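# Assemble the two printed parts to match the stand sample

## Task

Join the two printed parts so the result looks the same as the completed assembly displayed on the stand.

## Robot and tools

Robot: two UR7e-style six-joint arms, left_arm and right_arm, each carrying a Robotiq 140 mm two-finger gripper whose fingers can fold at a hinge. Joint order in every row and every per-joint list: shoulder pan, shoulder lift, elbow, wrist 1, wrist 2, wrist 3. Stated joint ranges are -6.283 to 6.283 rad, except the elbow at -3.142 to 3.142. Real ends may differ by up to 0.010 rad.

Frame: everything is reported in the scene frame. Its origin is at table-top height, halfway between the nominal arm bases. +z points up, +x points out over the table, and left_arm is on the +y side. Camera left and right do not match the arm names. The calibrated bases are: left_arm at (+0.019, +0.362, +0.040) m, quat_wxyz (+1.000, 0, 0, +0.007); right_arm at (-0.027, -0.514, +0.040) m, quat_wxyz (+1.000, 0, 0, -0.026). Reported hand poses can be off by a few centimetres. The gripper's fingers point along its own +z and open along its y. end_effector_position is the midpoint between the closed pads. Fingertips reach about 33 mm past it when the gap is 40 mm or less, and about 9 mm when fully open.

Row layout, shared by execute_actions and move: one flat list of 18 numbers covering both arms, even if only one moves. The order is left_arm's 6 joint values, then its gripper position, force_limit and speed, then the same 9 for right_arm. Joint values are offsets, not poses. They count from the Joint targets that stood when the action or move began, not from the previous row, so sending the same offset again moves further. They are scaled: 1.0 equals 2.222 rad. Each joint's target stays within 0.651 rad of its measured angle per step. Gripper numbers are absolute commands in [-1, 1]. Position +1 is fully open (140 mm), the pads meet near -0.8, and -1 closes until blocked. force_limit runs from about 14 N at -1 to 58 N at +1. speed runs from about 30 mm/s at -1 to 250 mm/s at +1. A faster close grips harder. To leave a gripper unchanged, repeat its last three numbers; a 0 there is a real command.

execute_actions(actions, cameras): actions is a list of actions. Each action is a table of up to 15 rows, one per 1/30 s step, and a short table holds its last row. An action that pushes any joint more than 0.010 rad beyond its range is refused for both arms. A malformed action, or a bad first action, refuses the whole call. Images come back only when actions is empty or when cameras names them; ["all"] gives every camera.

move(target, speed, blend, stop_force, zero, blocking, cameras): target is one 18-number row, or a list of up to 15 rows sharing a 10 s budget. Every row's offsets count from the same starting Joint targets. speed is the peak rad/s of the joint with the longest travel: 0.01 to 3.14, default 0.5, either one value or one per target. blend is in rad and rounds corners in a list; 0 means stop at each target. stop_force is 3 to 120 N, one value for both arms. An arm's path ends when its wrist sensor feels that much push against its motion. Use a low speed for touches, and leave stop_force out when backing away from contact. zero (default true) re-zeroes that sensor before the move. blocking=false returns after about 0.5 s and cannot be combined with stop_force. Joints move together along curved hand paths, with no avoidance of obstacles. The result adds a "move:" line: done, off_target, moving, held or fault, plus limits=held if steps were withheld.

wait(seconds 0 to 10) lets the scene run. stop brakes a running move. zoom_image(camera, region [x0, y0, x1, y1] in pixels, at most 504 by 504) enlarges the newest image. Cameras: cam_high, cam_low, cam_bench, cam_left_wrist, cam_right_wrist, each 672x504. zero_wrist_force(arm) tares one arm's wrist sensor. read_manual gives licence texts only. finished_scene(scene 1) ends the scene for good.

Reading results: Joint positions and velocities are in rad and rad/s. Joint targets is the base for your next offsets. object_status codes: 0 moving; 1 blocked while opening; 2 blocked while closing, meaning likely gripped; 3 reached the commanded position or the pads met. Confirm 2 before lifting. position_measured is in counts: 3 fully open, 75 about 100 mm, 139 about 60 mm, 200 about 20 mm, 230 pads touching. "joint sent to its limit" means a joint was clipped at its end. "joint command not followed" means the clearance check between the arms altered the targets. Wrist force and torque are in the gripper's own axes, zeroed at scene start, with a line for the peak since the last reading. Joint torques include the arm's own weight. A MOTOR HOT line warns of overheating; at 85 °C the arm locks for 30 to 60 s.

Gripping: grip near the fingertip quarter of the pads. A grip closer to the palm can fold the fingers and hold loosely or too hard. Pressing fingertips onto a surface folds them quietly. To grip harder, raise force_limit and nudge position to -0.98.

Avoid: contact torque at the load limits (139 N m for the three big joints, 26 N m for the wrists) or about 150 N of external force, which stops the arm for 10 s. Also avoid any push or grip between the two arms, which can fail the task, and fast hits or hard presses. Don't release parts while they are moving, drop them from height, or let anything leave the table. The assembly must stay correct without the robot holding it.

Each tool is called after "Emit:" as a command line: name --argument value for each argument, lists and objects as JSON in quotes; but a table of rows of numbers goes row by row, as --pt "numbers of a row", without its own name.

## Session

Emit:
execute_actions --actions '[]'

Scene clock: 0.00 s.
left_arm: end_effector_position=(+0.0185, +0.9587, +0.3924) position_measured=3 object_status=3 end_effector_quat_wxyz=(-0.164, +0.849, +0.486, +0.126) | right_arm: end_effector_position=(+0.4272, -0.8542, +0.1664) position_measured=3 object_status=3 end_effector_quat_wxyz=(-0.130, +0.957, +0.183, +0.184)
Joint positions: left_arm=[1.308 -1.641 1.613 -1.957 -1.526 3.433] | right_arm=[-1.069 -1.352 1.756 -1.806 -1.146 1.605]
Joint velocities: within noise
Joint torques (N m): no reading
Wrist force (N): no reading
Wrist torque (N m): no reading
Wrist force, peak (N): no reading
Joint targets: left_arm=[1.308 -1.641 1.613 -1.957 -1.526 3.433] | right_arm=[-1.069 -1.352 1.756 -1.806 -1.146 1.605]
Tool commands: left_gripper/position=+1.0 left_gripper/force_limit=+1.0 left_gripper/speed=+1.0 right_gripper/position=+1.0 right_gripper/force_limit=+1.0 right_gripper/speed=+1.0

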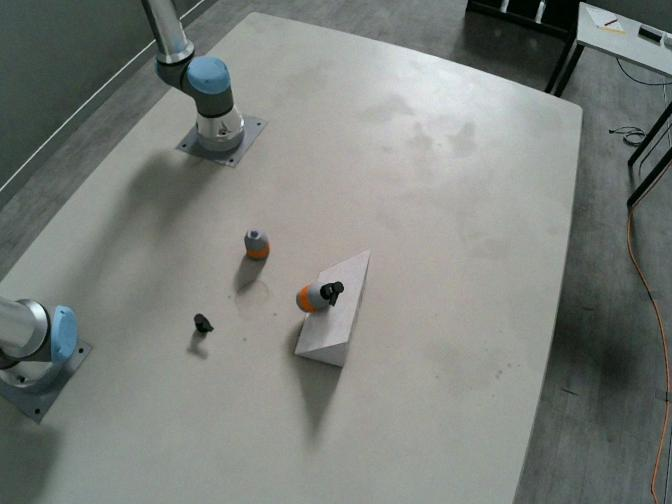

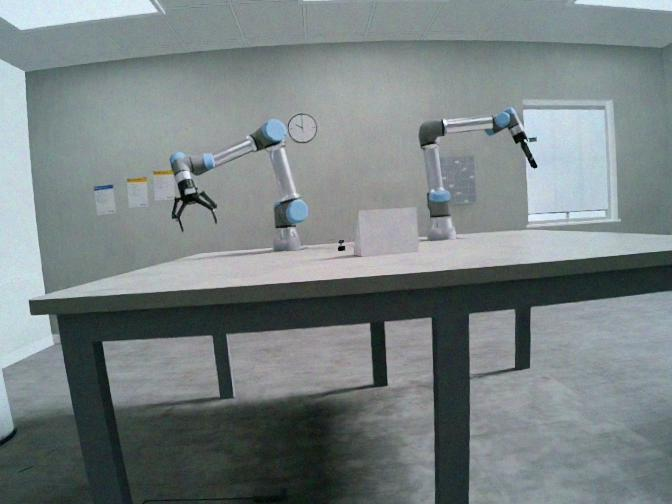

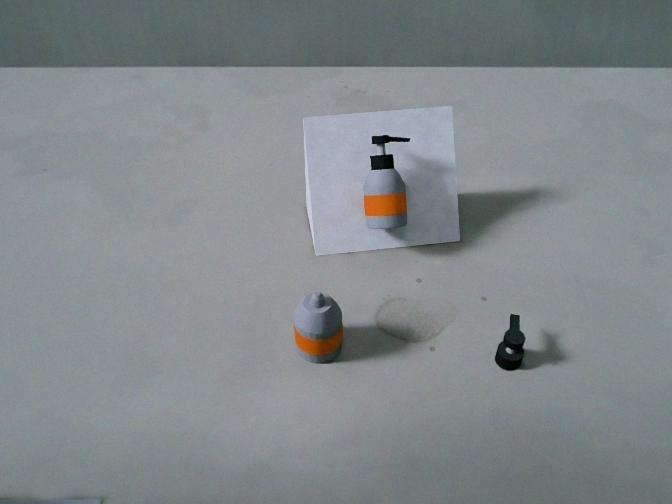

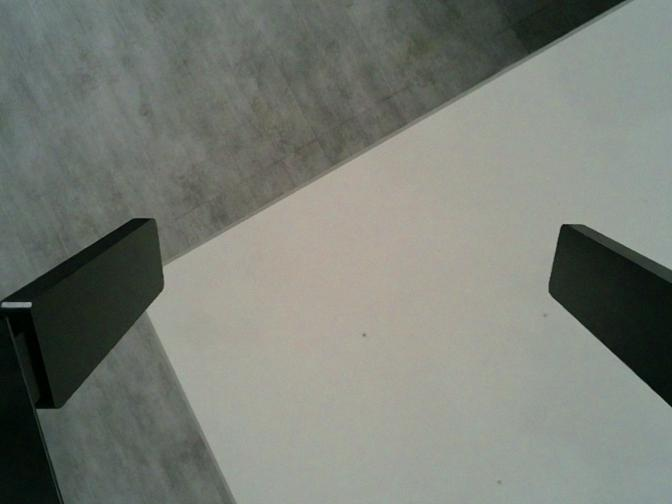

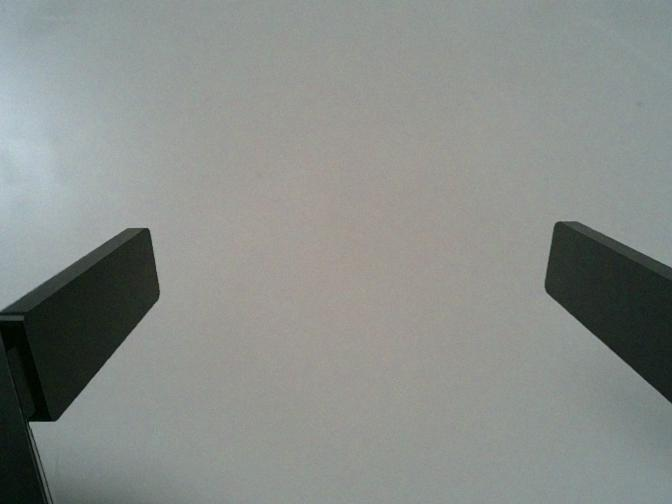

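Emit:
zoom_image --camera "cam_bench" --region '[280, 100, 560, 380]'

Emit:
zoom_image --camera "cam_high" --region '[160, 200, 380, 370]'

Scaled by 1.800 from the camera's 672x504 image, which has a finer 960x720 frame.

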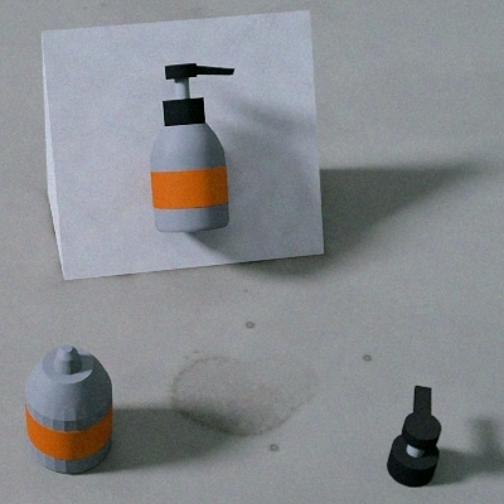

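Scaled by 2.291 from the camera's 672x504 image, which has a finer 960x720 frame.

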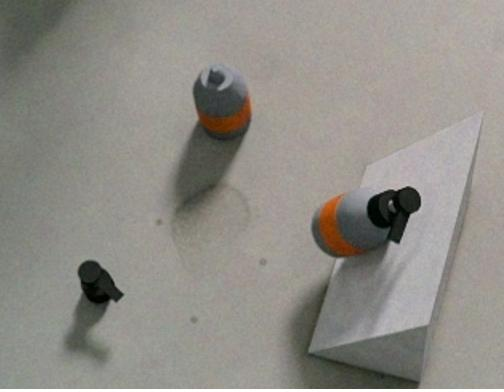

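Emit:
move --target '[-1,-0.03,0,0.217,-0.02,-0.5434,1,1,1,0.6755,-0.1274,0.0212,0.030,-0.1913,-0.528,1,1,1]' --speed 1.0 --cameras '["all"]'

Scene clock: 57.70 s.
left_arm: end_effector_position=(+0.3927, +0.1069, +0.3488) position_measured=3 object_status=3 end_effector_quat_wxyz=(-0.001, +1.000, +0.008, +0.000) | right_arm: end_effector_position=(+0.3505, -0.2205, +0.2494) position_measured=3 object_status=3 end_effector_quat_wxyz=(+0.000, +0.026, +1.000, +0.000)
Joint positions: left_arm=[-0.914 -1.707 1.613 -1.475 -1.57 2.226] | right_arm=[0.432 -1.635 1.803 -1.74 -1.571 0.432]
Joint torques (N m): left_arm=[-10.23 -24.82 -24.96 -1.05 -1.58 -1.79] | right_arm=[10.69 -29.42 -9.3 -0.76 -2.21 -1.37]
Wrist force (N): left_arm=[-0.3 0.7 -1.1] | right_arm=[-0.5 0.0 -1.3]
Wrist torque (N m): left_arm=[0.13 0.02 0.05] | right_arm=[-0.12 -0.17 0.06]
Wrist force, peak (N): left_arm=[-2.7 2.9 -0.9] | right_arm=[-2.4 1.1 -0.6]
Joint targets: left_arm=[-0.914 -1.707 1.613 -1.474 -1.570 2.226] | right_arm=[0.432 -1.635 1.803 -1.740 -1.571 0.431]
move: done

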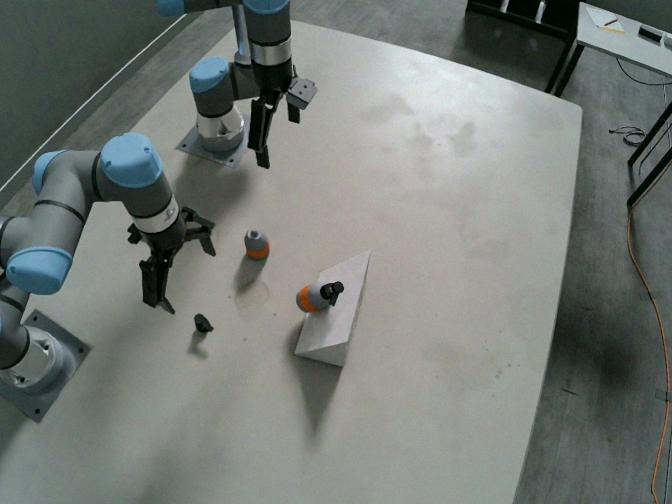

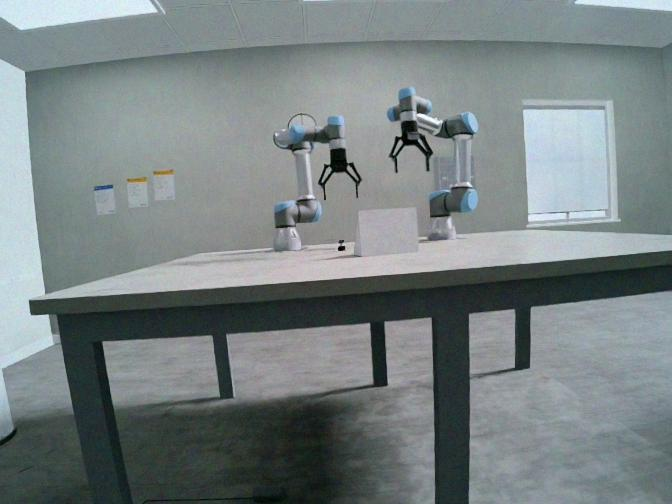

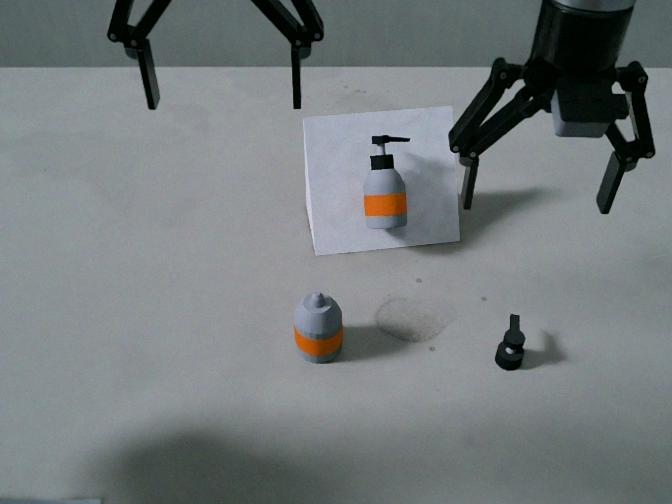

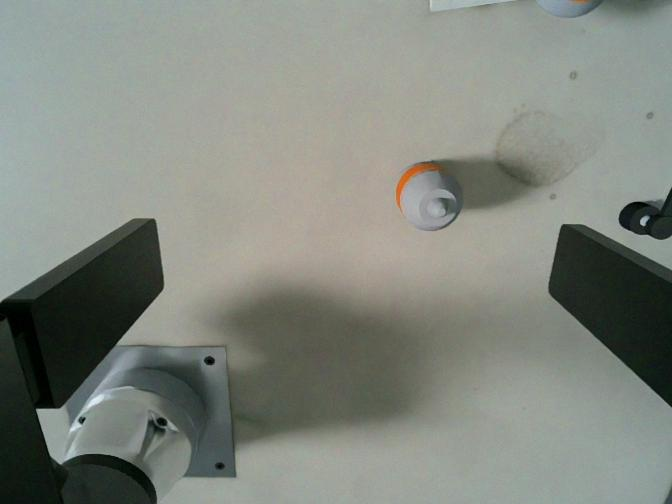

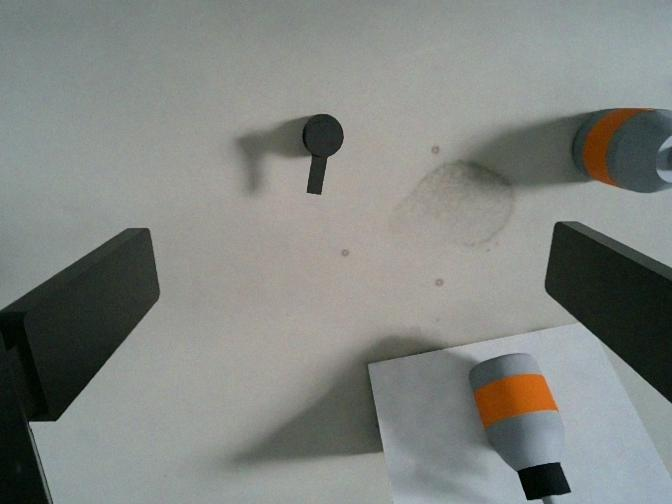

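Emit:
zoom_image --camera "cam_left_wrist" --region '[370, 140, 500, 250]'

Emit:
zoom_image --camera "cam_right_wrist" --region '[440, 330, 600, 504]'

Emit:
zoom_image --camera "cam_bench" --region '[350, 120, 430, 240]'

Emit:
zoom_image --camera "cam_bench" --region '[280, 280, 360, 370]'

Emit:
zoom_image --camera "cam_bench" --region '[470, 300, 550, 380]'

Scaled by 3.877 from the camera's 672x504 image, which has a finer 960x720 frame.

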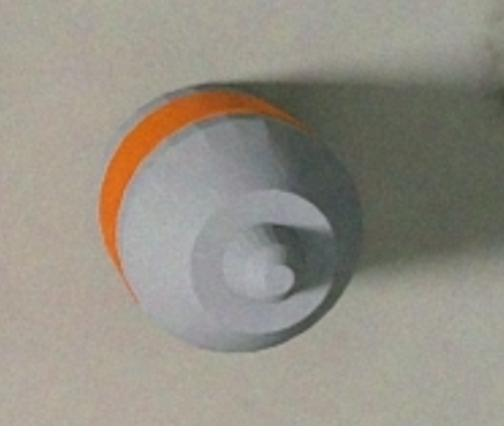

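Scaled by 2.897 from the camera's 672x504 image, which has a finer 960x720 frame.

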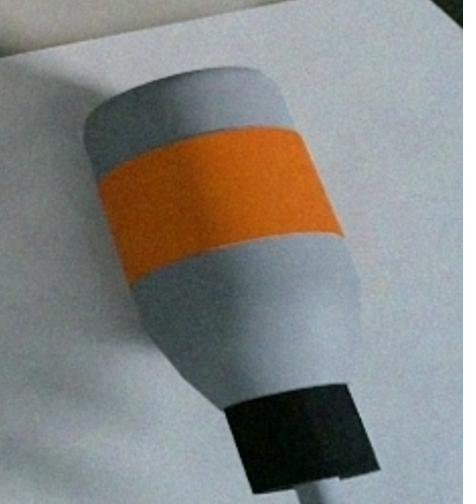

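Scaled by 4.200 from the camera's 672x504 image, which has a finer 960x720 frame.

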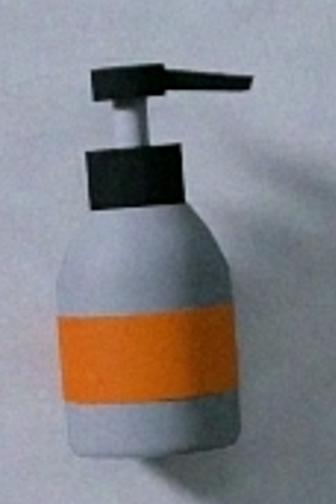

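Scaled by 5.600 from the camera's 672x504 image, which has a finer 960x720 frame.

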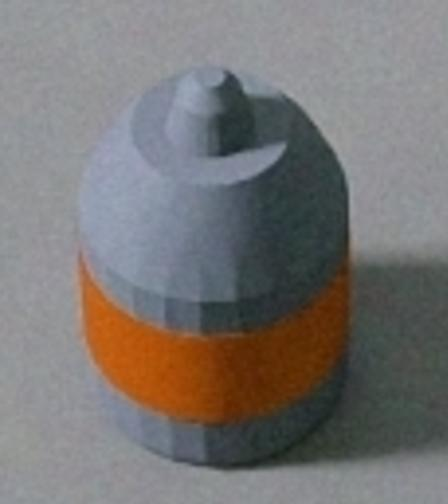

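Scaled by 6.300 from the camera's 672x504 image, which has a finer 960x720 frame.

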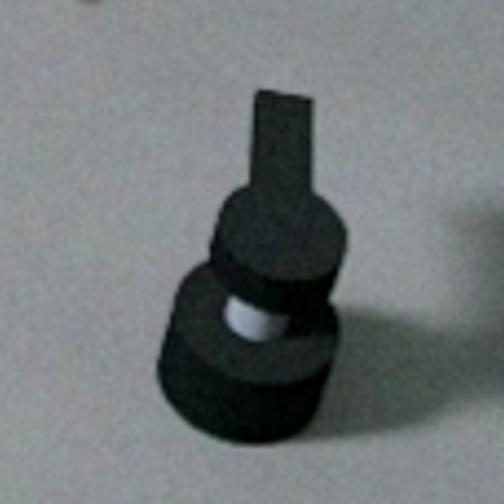

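Emit:
move --target '[0.3,0,0,0,0,0,1,1,1,0.0953,0.0704,-0.0716,0.0018,0,0.0725,-1,-1,1]' --speed 0.8 --cameras '["cam_right_wrist"]'

Scene clock: 104.10 s.
left_arm: end_effector_position=(+0.4702, +0.3921, +0.3488) position_measured=3 object_status=3 end_effector_quat_wxyz=(-0.001, +0.942, +0.335, -0.001) | right_arm: end_effector_position=(+0.3353, -0.1109, +0.2494) position_measured=236 object_status=3 end_effector_quat_wxyz=(+0.000, +0.001, +1.000, -0.001)
Joint positions: left_arm=[-0.247 -1.707 1.613 -1.474 -1.57 2.226] | right_arm=[0.644 -1.478 1.644 -1.736 -1.571 0.593]
Joint torques (N m): left_arm=[9.58 -21.68 -25.36 -1.59 0.54 -1.68] | right_arm=[9.97 -18.69 -36.56 -0.69 -0.17 1.2]
Wrist force (N): left_arm=[-0.3 0.6 -1.1] | right_arm=[-1.0 0.0 -1.0]
Wrist torque (N m): left_arm=[0.12 0.02 0.05] | right_arm=[-0.12 -0.09 -0.16]
Wrist force, peak (N): left_arm=[-1.9 2.6 -1.0] | right_arm=[-0.6 -0.6 -1.7]
Joint targets: left_arm=[-0.247 -1.707 1.613 -1.474 -1.570 2.226] | right_arm=[0.644 -1.478 1.644 -1.736 -1.571 0.593]
move: done
Images, in order (width x height): cam_right_wrist 672x504.

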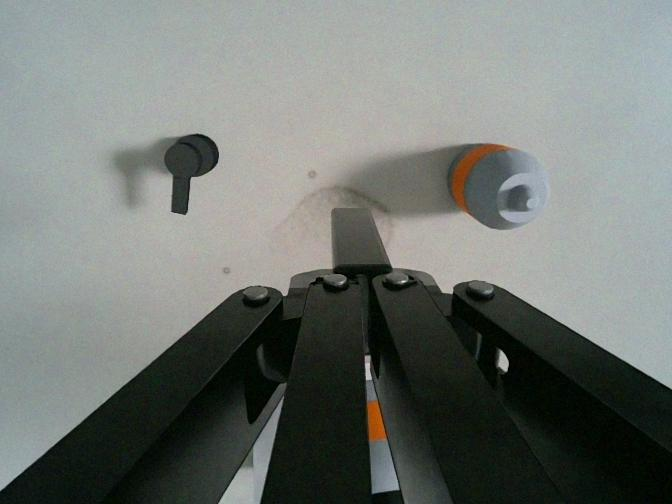

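Emit:
zoom_image --camera "cam_right_wrist" --region '[150, 120, 250, 220]'

Emit:
zoom_image --camera "cam_right_wrist" --region '[440, 130, 560, 240]'

Scaled by 5.040 from the camera's 672x504 image, which has a finer 960x720 frame.

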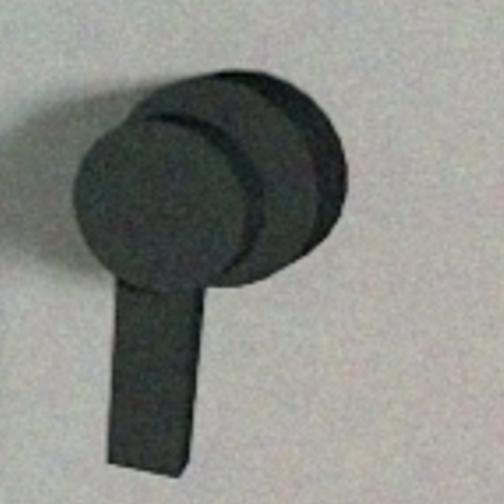

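Scaled by 4.200 from the camera's 672x504 image, which has a finer 960x720 frame.

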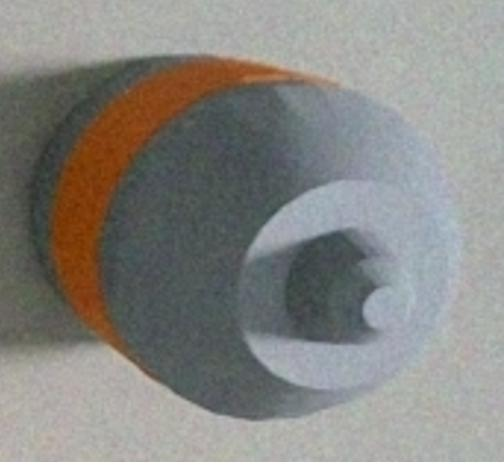

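Emit:
move --target '[0,0,0,0,0,0,1,1,1,0,0.0760,0.1342,-0.2106,0,0,-1,-1,1]' --speed 0.5

Emit:
move --target '[0,0,0,0,0,0,1,1,1,0,0.0368,0.0226,-0.0594,0,0,-1,-1,1]' --speed 0.03 --stop_force 6

Scene clock: 141.17 s.
left_arm: end_effector_position=(+0.4702, +0.3922, +0.3488) position_measured=3 object_status=3 end_effector_quat_wxyz=(-0.001, +0.942, +0.335, -0.001) | right_arm: end_effector_position=(+0.3355, -0.1107, +0.0697) position_measured=236 object_status=3 end_effector_quat_wxyz=(+0.000, +0.001, +1.000, +0.000)
Joint positions: left_arm=[-0.247 -1.707 1.613 -1.474 -1.57 2.226] | right_arm=[0.644 -1.31 1.942 -2.203 -1.571 0.593]
Joint torques (N m): left_arm=[7.6 -11.83 -25.35 -4.62 -1.5 -1.48] | right_arm=[6.39 -22.94 -6.66 -4.84 1.88 1.11]
Wrist force (N): left_arm=[-0.5 0.4 -0.9] | right_arm=[-0.5 0.1 -1.1]
Wrist torque (N m): left_arm=[0.07 0.07 0.05] | right_arm=[-0.10 -0.19 -0.16]
Wrist force, peak (N): left_arm=[-0.6 0.6 -1.3] | right_arm=[-0.5 -0.3 -2.9]
Joint targets: left_arm=[-0.247 -1.707 1.613 -1.474 -1.570 2.226] | right_arm=[0.644 -1.310 1.942 -2.204 -1.571 0.593]
move: done

Scene clock: 145.70 s.
left_arm: end_effector_position=(+0.4702, +0.3922, +0.3488) position_measured=3 object_status=3 end_effector_quat_wxyz=(-0.001, +0.942, +0.335, -0.001) | right_arm: end_effector_position=(+0.3359, -0.1104, +0.0334) position_measured=236 object_status=3 end_effector_quat_wxyz=(+0.000, +0.001, +1.000, +0.000)
Joint positions: left_arm=[-0.247 -1.707 1.613 -1.474 -1.57 2.226] | right_arm=[0.644 -1.25 1.979 -2.299 -1.571 0.593]
Joint torques (N m): left_arm=[7.14 -11.94 -24.47 -4.81 -1.44 -1.28] | right_arm=[-3.56 -38.74 -31.9 -0.79 1.91 1.14]
Wrist force (N): left_arm=[-0.3 0.7 -0.8] | right_arm=[-1.4 0.4 -1.9]
Wrist torque (N m): left_arm=[0.14 0.04 0.04] | right_arm=[-0.10 -0.10 -0.15]
Wrist force, peak (N): left_arm=[-0.6 0.6 -1.3] | right_arm=[14.1 -10.7 -42.4]
Joint targets: left_arm=[-0.247 -1.707 1.613 -1.474 -1.570 2.226] | right_arm=[0.644 -1.250 1.979 -2.299 -1.571 0.593]
move: contact (right_arm); right_arm: the wrist 1 is farthest, 0.037 rad from its target

Emit:
move --pt "0 0 0 0 0 0 1 1 1 0 -0.0270 -0.0167 0.0428 0 0 1 -1 0" --pt "0 0 0 0 0 0 1 1 1 -0.1054 -0.1773 0.0324 0.1446 0 -0.1059 1 -1 0" --speed 0.5 --blend '[0.05,0]' --cameras '["cam_right_wrist"]'

Scene clock: 160.00 s.
left_arm: end_effector_position=(+0.4702, +0.3922, +0.3488) position_measured=3 object_status=3 end_effector_quat_wxyz=(-0.001, +0.942, +0.335, -0.001) | right_arm: end_effector_position=(+0.3285, -0.2396, +0.1599) position_measured=3 object_status=3 end_effector_quat_wxyz=(+0.000, +0.000, +1.000, +0.000)
Joint positions: left_arm=[-0.247 -1.707 1.613 -1.474 -1.57 2.226] | right_arm=[0.41 -1.644 2.051 -1.978 -1.571 0.357]
Joint torques (N m): left_arm=[7.97 -11.48 -24.67 -4.73 -1.53 -1.01] | right_arm=[-6.08 -28.66 -7.85 -0.71 1.06 -1.66]
Wrist force (N): left_arm=[-0.3 0.6 -0.7] | right_arm=[-0.6 0.2 -1.2]
Wrist torque (N m): left_arm=[0.11 0.05 0.05] | right_arm=[-0.06 -0.15 0.05]
Wrist force, peak (N): left_arm=[-0.8 0.6 -1.1] | right_arm=[-0.1 -1.4 -2.4]
Joint targets: left_arm=[-0.247 -1.707 1.613 -1.474 -1.570 2.226] | right_arm=[0.409 -1.644 2.051 -1.978 -1.571 0.357]
move: done; blend cut to 0.0475 rad at target 1
Images, in order (width x height): cam_right_wrist 672x504.

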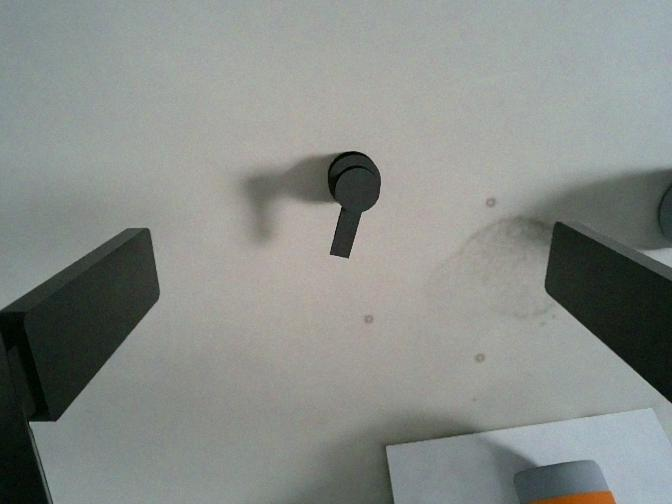

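Emit:
move --target '[0,0,0,0,0,0,1,1,1,0,0.0823,0.0792,-0.1615,0,0,1,-1,0]' --speed 0.3 --cameras '["cam_right_wrist","cam_bench"]'

Scene clock: 169.67 s.
left_arm: end_effector_position=(+0.4702, +0.3922, +0.3488) position_measured=3 object_status=3 end_effector_quat_wxyz=(-0.001, +0.942, +0.335, -0.001) | right_arm: end_effector_position=(+0.3287, -0.2395, +0.0420) position_measured=3 object_status=3 end_effector_quat_wxyz=(+0.000, +0.000, +1.000, +0.000)
Joint positions: left_arm=[-0.247 -1.707 1.613 -1.474 -1.57 2.226] | right_arm=[0.409 -1.462 2.227 -2.336 -1.571 0.357]
Joint torques (N m): left_arm=[6.71 -11.8 -24.52 -4.67 -1.41 -0.68] | right_arm=[-5.05 -14.58 -4.92 -4.74 -0.73 -1.15]
Wrist force (N): left_arm=[-0.2 0.7 -0.8] | right_arm=[-0.7 0.0 -0.8]
Wrist torque (N m): left_arm=[0.13 0.00 0.05] | right_arm=[-0.11 -0.14 0.03]
Wrist force, peak (N): left_arm=[-0.6 0.8 -1.2] | right_arm=[-0.6 0.1 -2.3]
Joint targets: left_arm=[-0.247 -1.707 1.613 -1.474 -1.570 2.226] | right_arm=[0.409 -1.462 2.227 -2.337 -1.571 0.357]
move: done
Images, in order (width x height): cam_bench 672x504, cam_right_wrist 672x504.

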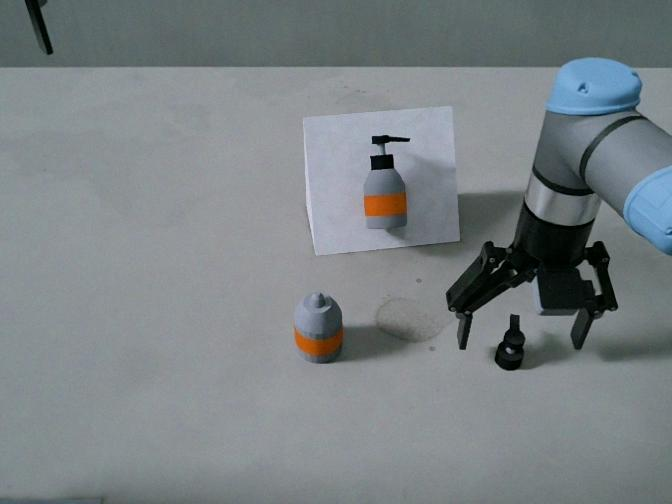

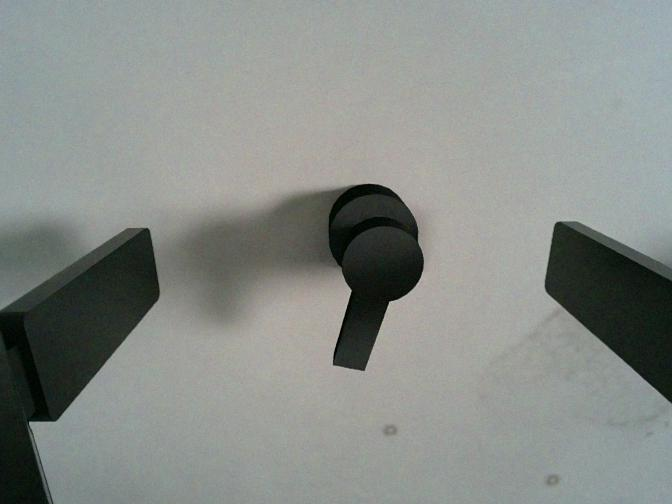

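Emit:
move --pt "0 0 0 0 0 0 1 1 1 0.0067 0.0025 -0.0026 0.0006 0 0.0067 1 -1 0" --pt "0 0 0 0 0 0 1 1 1 0.0067 0.0025 -0.0026 0.0006 0 0.0067 -1 -0.2 -1" --speed 0.3

Emit:
wait --seconds 2 --cameras '["cam_right_wrist","cam_bench"]'

Scene clock: 188.27 s.
left_arm: end_effector_position=(+0.4702, +0.3922, +0.3488) position_measured=3 object_status=3 end_effector_quat_wxyz=(-0.001, +0.942, +0.335, -0.001) | right_arm: end_effector_position=(+0.3265, -0.2335, +0.0416) position_measured=181 object_status=2 end_effector_quat_wxyz=(+0.000, +0.000, +1.000, +0.000)
Joint positions: left_arm=[-0.247 -1.707 1.613 -1.474 -1.57 2.226] | right_arm=[0.424 -1.456 2.221 -2.335 -1.571 0.372]
Joint torques (N m): left_arm=[6.93 -12.09 -24.58 -4.7 -1.38 -0.34] | right_arm=[8.03 -15.45 -27.93 -0.68 -1.98 1.03]
Wrist force (N): left_arm=[-0.3 0.4 -0.9] | right_arm=[0.9 -0.8 -7.6]
Wrist torque (N m): left_arm=[0.07 0.03 0.05] | right_arm=[-0.01 -0.14 -0.15]
Wrist force, peak (N): left_arm=[-0.7 0.7 -1.2] | right_arm=[0.9 -1.0 -7.6]
Joint targets: left_arm=[-0.247 -1.707 1.613 -1.474 -1.570 2.226] | right_arm=[0.424 -1.456 2.221 -2.335 -1.571 0.372]
move: done

Scene clock: 190.27 s.
left_arm: end_effector_position=(+0.4702, +0.3922, +0.3488) position_measured=3 object_status=3 end_effector_quat_wxyz=(-0.001, +0.942, +0.335, -0.001) | right_arm: end_effector_position=(+0.3265, -0.2335, +0.0416) position_measured=181 object_status=2 end_effector_quat_wxyz=(+0.000, +0.000, +1.000, +0.000)
Joint positions: left_arm=[-0.247 -1.707 1.613 -1.474 -1.57 2.226] | right_arm=[0.424 -1.456 2.221 -2.335 -1.571 0.372]
Joint torques (N m): left_arm=[6.84 -12.6 -24.64 -4.81 -1.51 -0.24] | right_arm=[8.56 -15.38 -18.21 -0.56 -2.02 1.01]
Wrist force (N): left_arm=[-0.5 0.6 -0.8] | right_arm=[0.9 -1.3 -7.7]
Wrist torque (N m): left_arm=[0.10 0.08 0.05] | right_arm=[-0.11 -0.14 -0.16]
Wrist force, peak (N): left_arm=[-0.5 0.7 -1.1] | right_arm=[1.2 -1.0 -7.7]
Joint targets: left_arm=[-0.247 -1.707 1.613 -1.474 -1.570 2.226] | right_arm=[0.424 -1.456 2.221 -2.335 -1.571 0.372]
Tool commands: left_gripper/position=+1.0 left_gripper/force_limit=+1.0 left_gripper/speed=+1.0 right_gripper/position=-1.0 right_gripper/force_limit=-0.2 right_gripper/speed=-1.0
wait: 2.00 s; at rest by 0.17 s
Images, in order (width x height): cam_bench 672x504, cam_right_wrist 672x504.

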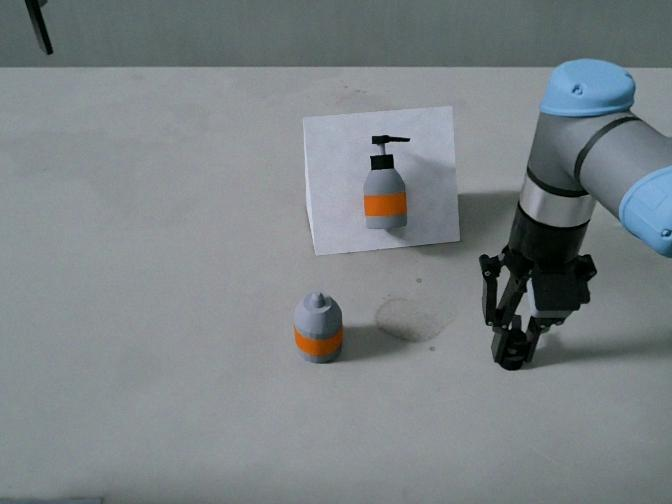

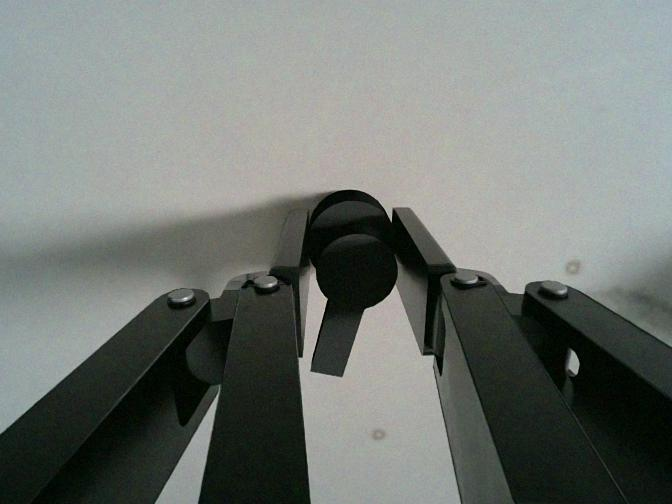

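Emit:
move --pt "0 0 0 0 0 0 1 1 1 0 -0.0604 -0.0482 0.1082 0 0 -1 -0.2 -1" --pt "0 0 0 0 0 0 1 1 1 0.1316 0.0236 -0.2983 0.2743 0 0.1316 -1 -0.2 -1" --speed '[0.3,0.6]' --blend '[0.05,0]' --cameras '["cam_right_wrist","cam_bench"]'

Emit:
zoom_image --camera "cam_right_wrist" --region '[270, 60, 510, 240]'

Scene clock: 206.87 s.
left_arm: end_effector_position=(+0.4702, +0.3922, +0.3488) position_measured=3 object_status=3 end_effector_quat_wxyz=(-0.001, +0.942, +0.335, -0.001) | right_arm: end_effector_position=(+0.3306, -0.0654, +0.2497) position_measured=181 object_status=2 end_effector_quat_wxyz=(+0.000, +0.000, +1.000, +0.000)
Joint positions: left_arm=[-0.247 -1.707 1.613 -1.474 -1.57 2.226] | right_arm=[0.717 -1.404 1.558 -1.726 -1.571 0.664]
Joint torques (N m): left_arm=[6.65 -11.96 -24.36 -4.74 -1.46 -0.16] | right_arm=[9.31 -22.81 -36.08 -0.53 -1.79 1.16]
Wrist force (N): left_arm=[-0.5 0.6 -0.8] | right_arm=[-0.9 0.3 -1.0]
Wrist torque (N m): left_arm=[0.12 0.09 0.05] | right_arm=[-0.07 -0.09 -0.16]
Wrist force, peak (N): left_arm=[-0.6 0.5 -1.3] | right_arm=[0.8 -1.1 -7.8]
Joint targets: left_arm=[-0.247 -1.707 1.613 -1.474 -1.570 2.226] | right_arm=[0.717 -1.404 1.558 -1.726 -1.571 0.665]
move: done
Images, in order (width x height): cam_bench 672x504, cam_right_wrist 672x504.

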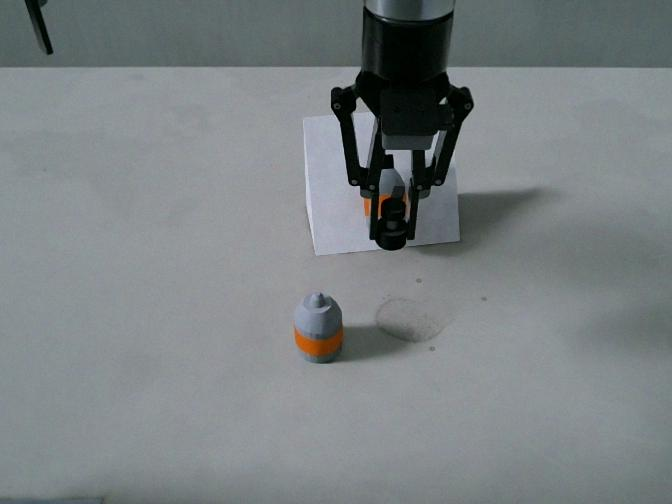

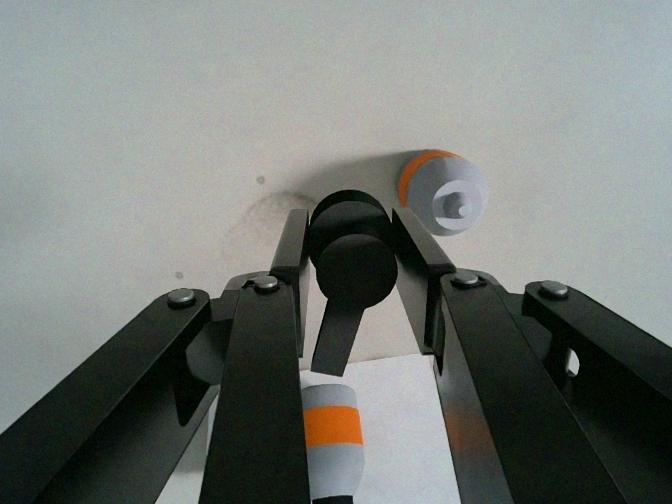

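Scaled by 2.100 from the camera's 672x504 image, which has a finer 960x720 frame.

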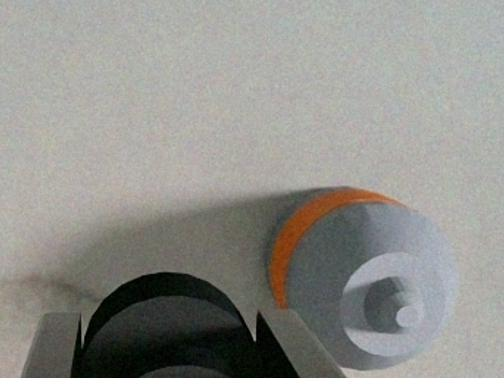

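Emit:
move --target '[0,0,0,0,0,0,1,1,1,0.0362,0.1011,-0.0374,-0.0632,0,0.0362,-1,-0.2,-1]' --speed 0.3 --cameras '["all"]'

Emit:
zoom_image --camera "cam_bench" --region '[260, 240, 380, 370]'

Emit:
zoom_image --camera "cam_high" --region '[200, 180, 320, 280]'

Emit:
zoom_image --camera "cam_right_wrist" --region '[250, 130, 450, 330]'

Scene clock: 238.10 s.
left_arm: end_effector_position=(+0.4702, +0.3922, +0.3488) position_measured=3 object_status=3 end_effector_quat_wxyz=(-0.001, +0.942, +0.335, -0.001) | right_arm: end_effector_position=(+0.3513, +0.0153, +0.1694) position_measured=181 object_status=2 end_effector_quat_wxyz=(+0.000, +0.000, +1.000, +0.000)
Joint positions: left_arm=[-0.247 -1.707 1.613 -1.474 -1.57 2.226] | right_arm=[0.797 -1.179 1.475 -1.866 -1.571 0.745]
Joint torques (N m): left_arm=[6.64 -12.28 -24.15 -4.84 -1.53 0.38] | right_arm=[9.65 -31.39 -36.03 -4.59 -1.66 1.03]
Wrist force (N): left_arm=[-0.7 0.6 -0.9] | right_arm=[-0.7 0.2 -0.8]
Wrist torque (N m): left_arm=[0.10 0.11 0.05] | right_arm=[-0.08 -0.13 -0.15]
Wrist force, peak (N): left_arm=[-0.4 0.8 -1.2] | right_arm=[-0.6 -0.9 -1.8]
Joint targets: left_arm=[-0.247 -1.707 1.613 -1.474 -1.570 2.226] | right_arm=[0.797 -1.179 1.475 -1.866 -1.571 0.745]
move: done

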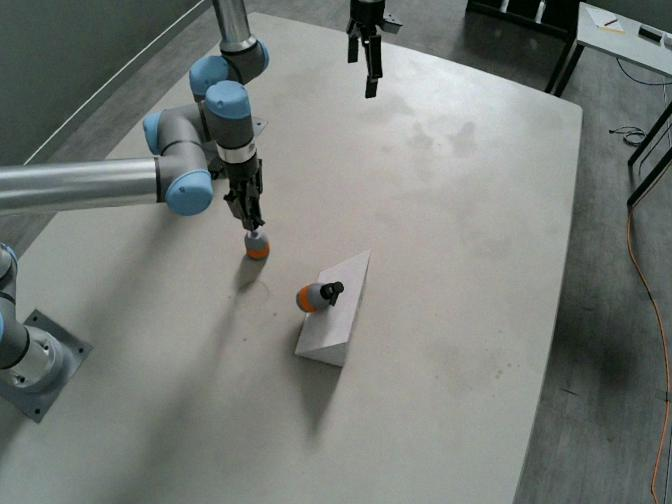

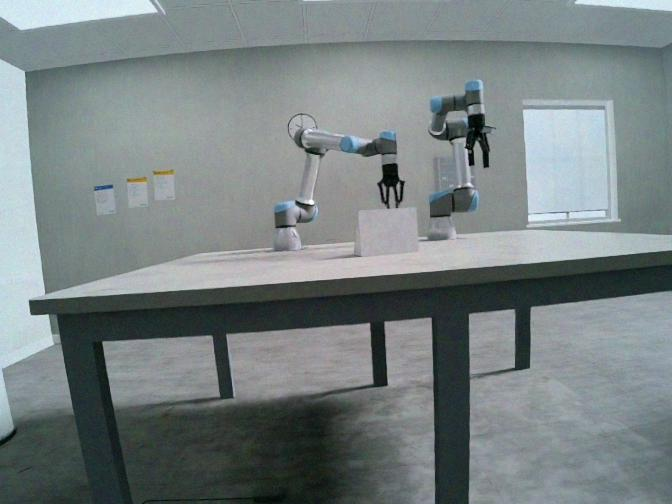

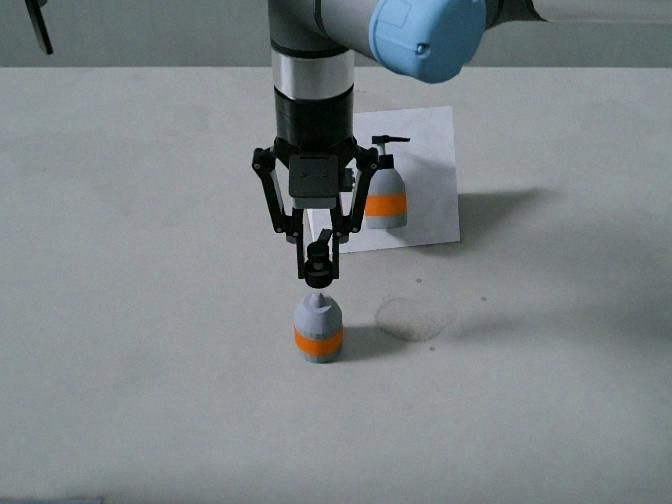

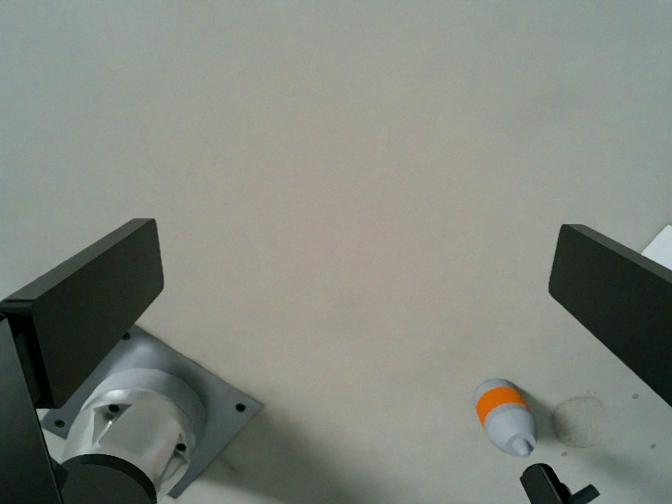

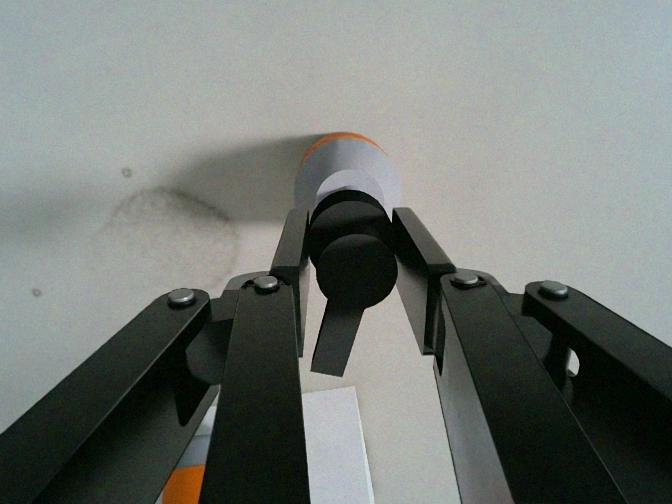

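Scaled by 3.877 from the camera's 672x504 image, which has a finer 960x720 frame.

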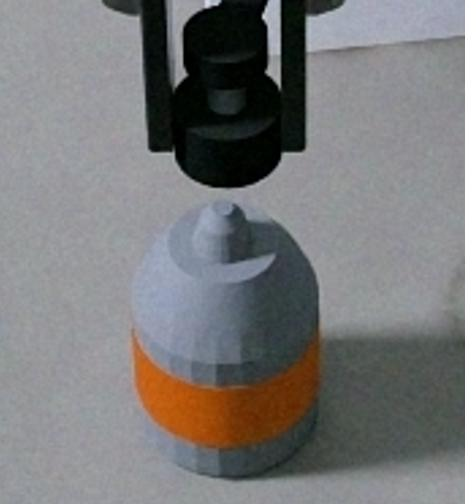

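Scaled by 4.200 from the camera's 672x504 image, which has a finer 960x720 frame.

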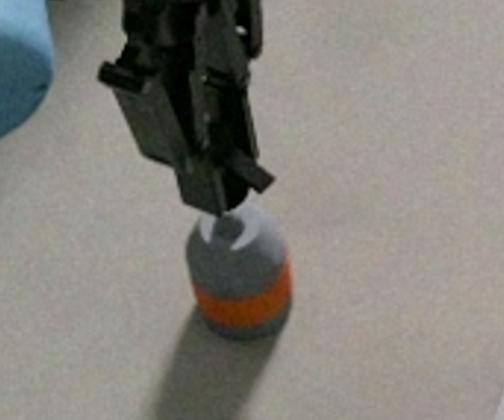

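Scaled by 2.520 from the camera's 672x504 image, which has a finer 960x720 frame.

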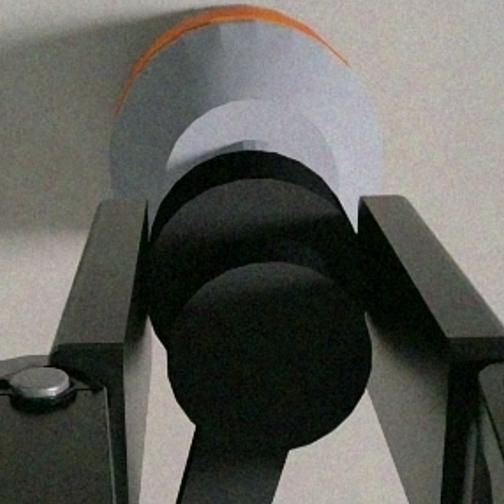

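Emit:
move --target '[0,0,0,0,0,0,1,1,1,0.0010,0.0052,0.0164,-0.0220,0,0.0010,-1,-0.2,-1]' --speed 0.1 --stop_force 10

Emit:
move --target '[0,0,0,0,0,0,1,1,1,0,0.0161,0.0258,-0.0419,0,0,-1,-0.2,-1]' --speed 0.03 --stop_force 8 --cameras '["cam_high","cam_bench","cam_right_wrist"]'

Emit:
zoom_image --camera "cam_bench" --region '[260, 240, 380, 370]'

Scene clock: 270.47 s.
left_arm: end_effector_position=(+0.4702, +0.3922, +0.3488) position_measured=3 object_status=3 end_effector_quat_wxyz=(-0.001, +0.942, +0.335, -0.001) | right_arm: end_effector_position=(+0.3493, +0.0154, +0.1496) position_measured=181 object_status=2 end_effector_quat_wxyz=(+0.000, +0.000, +1.000, +0.000)
Joint positions: left_arm=[-0.247 -1.707 1.613 -1.474 -1.57 2.226] | right_arm=[0.799 -1.167 1.511 -1.915 -1.571 0.747]
Joint torques (N m): left_arm=[6.49 -11.67 -24.64 -4.69 -1.5 0.49] | right_arm=[9.82 -31.64 -9.71 -4.79 -2 1.08]
Wrist force (N): left_arm=[-0.5 0.6 -0.9] | right_arm=[-0.9 0.2 -1.1]
Wrist torque (N m): left_arm=[0.11 0.08 0.05] | right_arm=[-0.07 -0.09 -0.14]
Wrist force, peak (N): left_arm=[-0.4 0.7 -1.3] | right_arm=[-0.8 0.5 -1.3]
Joint targets: left_arm=[-0.247 -1.707 1.613 -1.474 -1.570 2.226] | right_arm=[0.799 -1.167 1.511 -1.915 -1.571 0.747]
move: done

Scene clock: 273.40 s.
left_arm: end_effector_position=(+0.4702, +0.3922, +0.3488) position_measured=3 object_status=3 end_effector_quat_wxyz=(-0.001, +0.942, +0.335, -0.001) | right_arm: end_effector_position=(+0.3496, +0.0157, +0.1279) position_measured=181 object_status=2 end_effector_quat_wxyz=(+0.000, +0.000, +1.000, +0.000)
Joint positions: left_arm=[-0.247 -1.707 1.613 -1.474 -1.57 2.226] | right_arm=[0.799 -1.148 1.542 -1.965 -1.571 0.747]
Joint torques (N m): left_arm=[6.98 -11.68 -23.93 -4.75 -1.44 0.5] | right_arm=[8.95 -44.19 -31.63 -0.15 -1.9 1.33]
Wrist force (N): left_arm=[-0.3 0.5 -1.0] | right_arm=[-1.6 1.1 -6.8]
Wrist torque (N m): left_arm=[0.09 0.03 0.05] | right_arm=[-0.11 -0.11 -0.14]
Wrist force, peak (N): left_arm=[-0.6 0.6 -1.4] | right_arm=[0.8 -1.4 -20.1]
Joint targets: left_arm=[-0.247 -1.707 1.613 -1.474 -1.570 2.226] | right_arm=[0.799 -1.148 1.542 -1.965 -1.571 0.747]
move: contact (right_arm); right_arm: the wrist 1 is farthest, 0.043 rad from its target
Images, in order (width x height): cam_high 672x504, cam_bench 672x504, cam_right_wrist 672x504.

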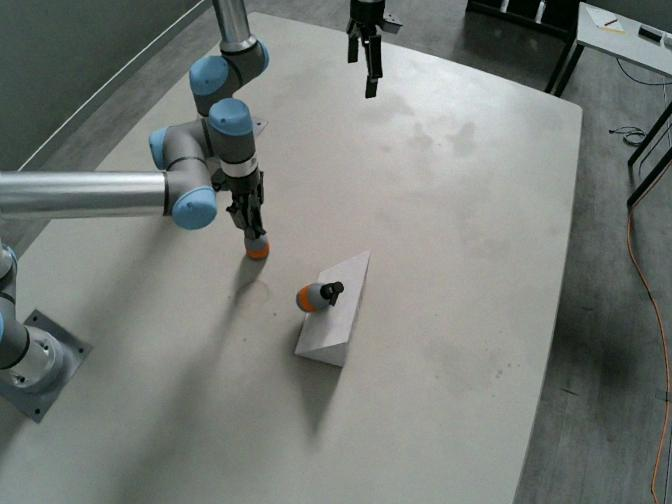

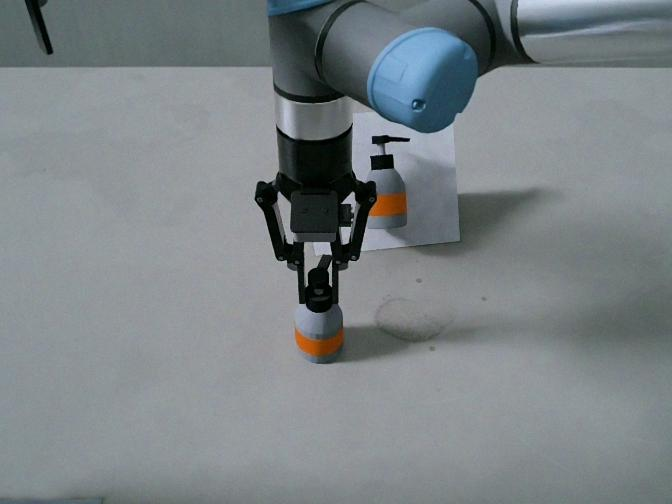

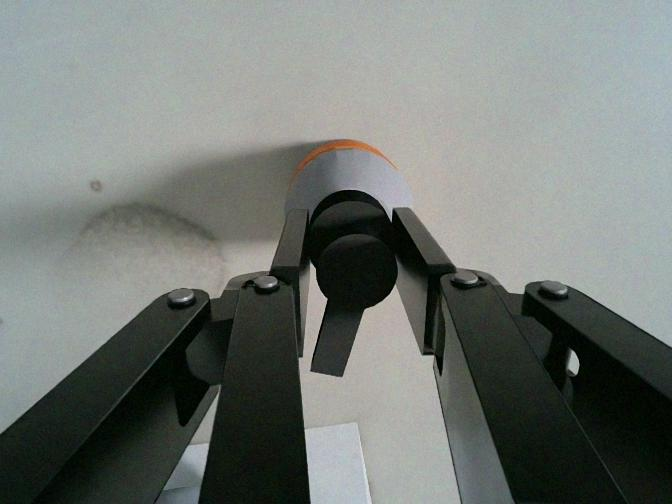

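Scaled by 3.877 from the camera's 672x504 image, which has a finer 960x720 frame.

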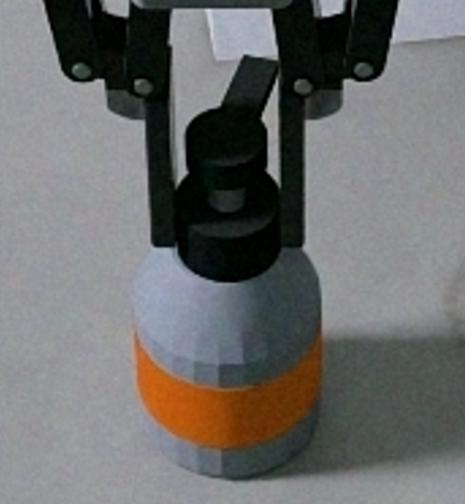

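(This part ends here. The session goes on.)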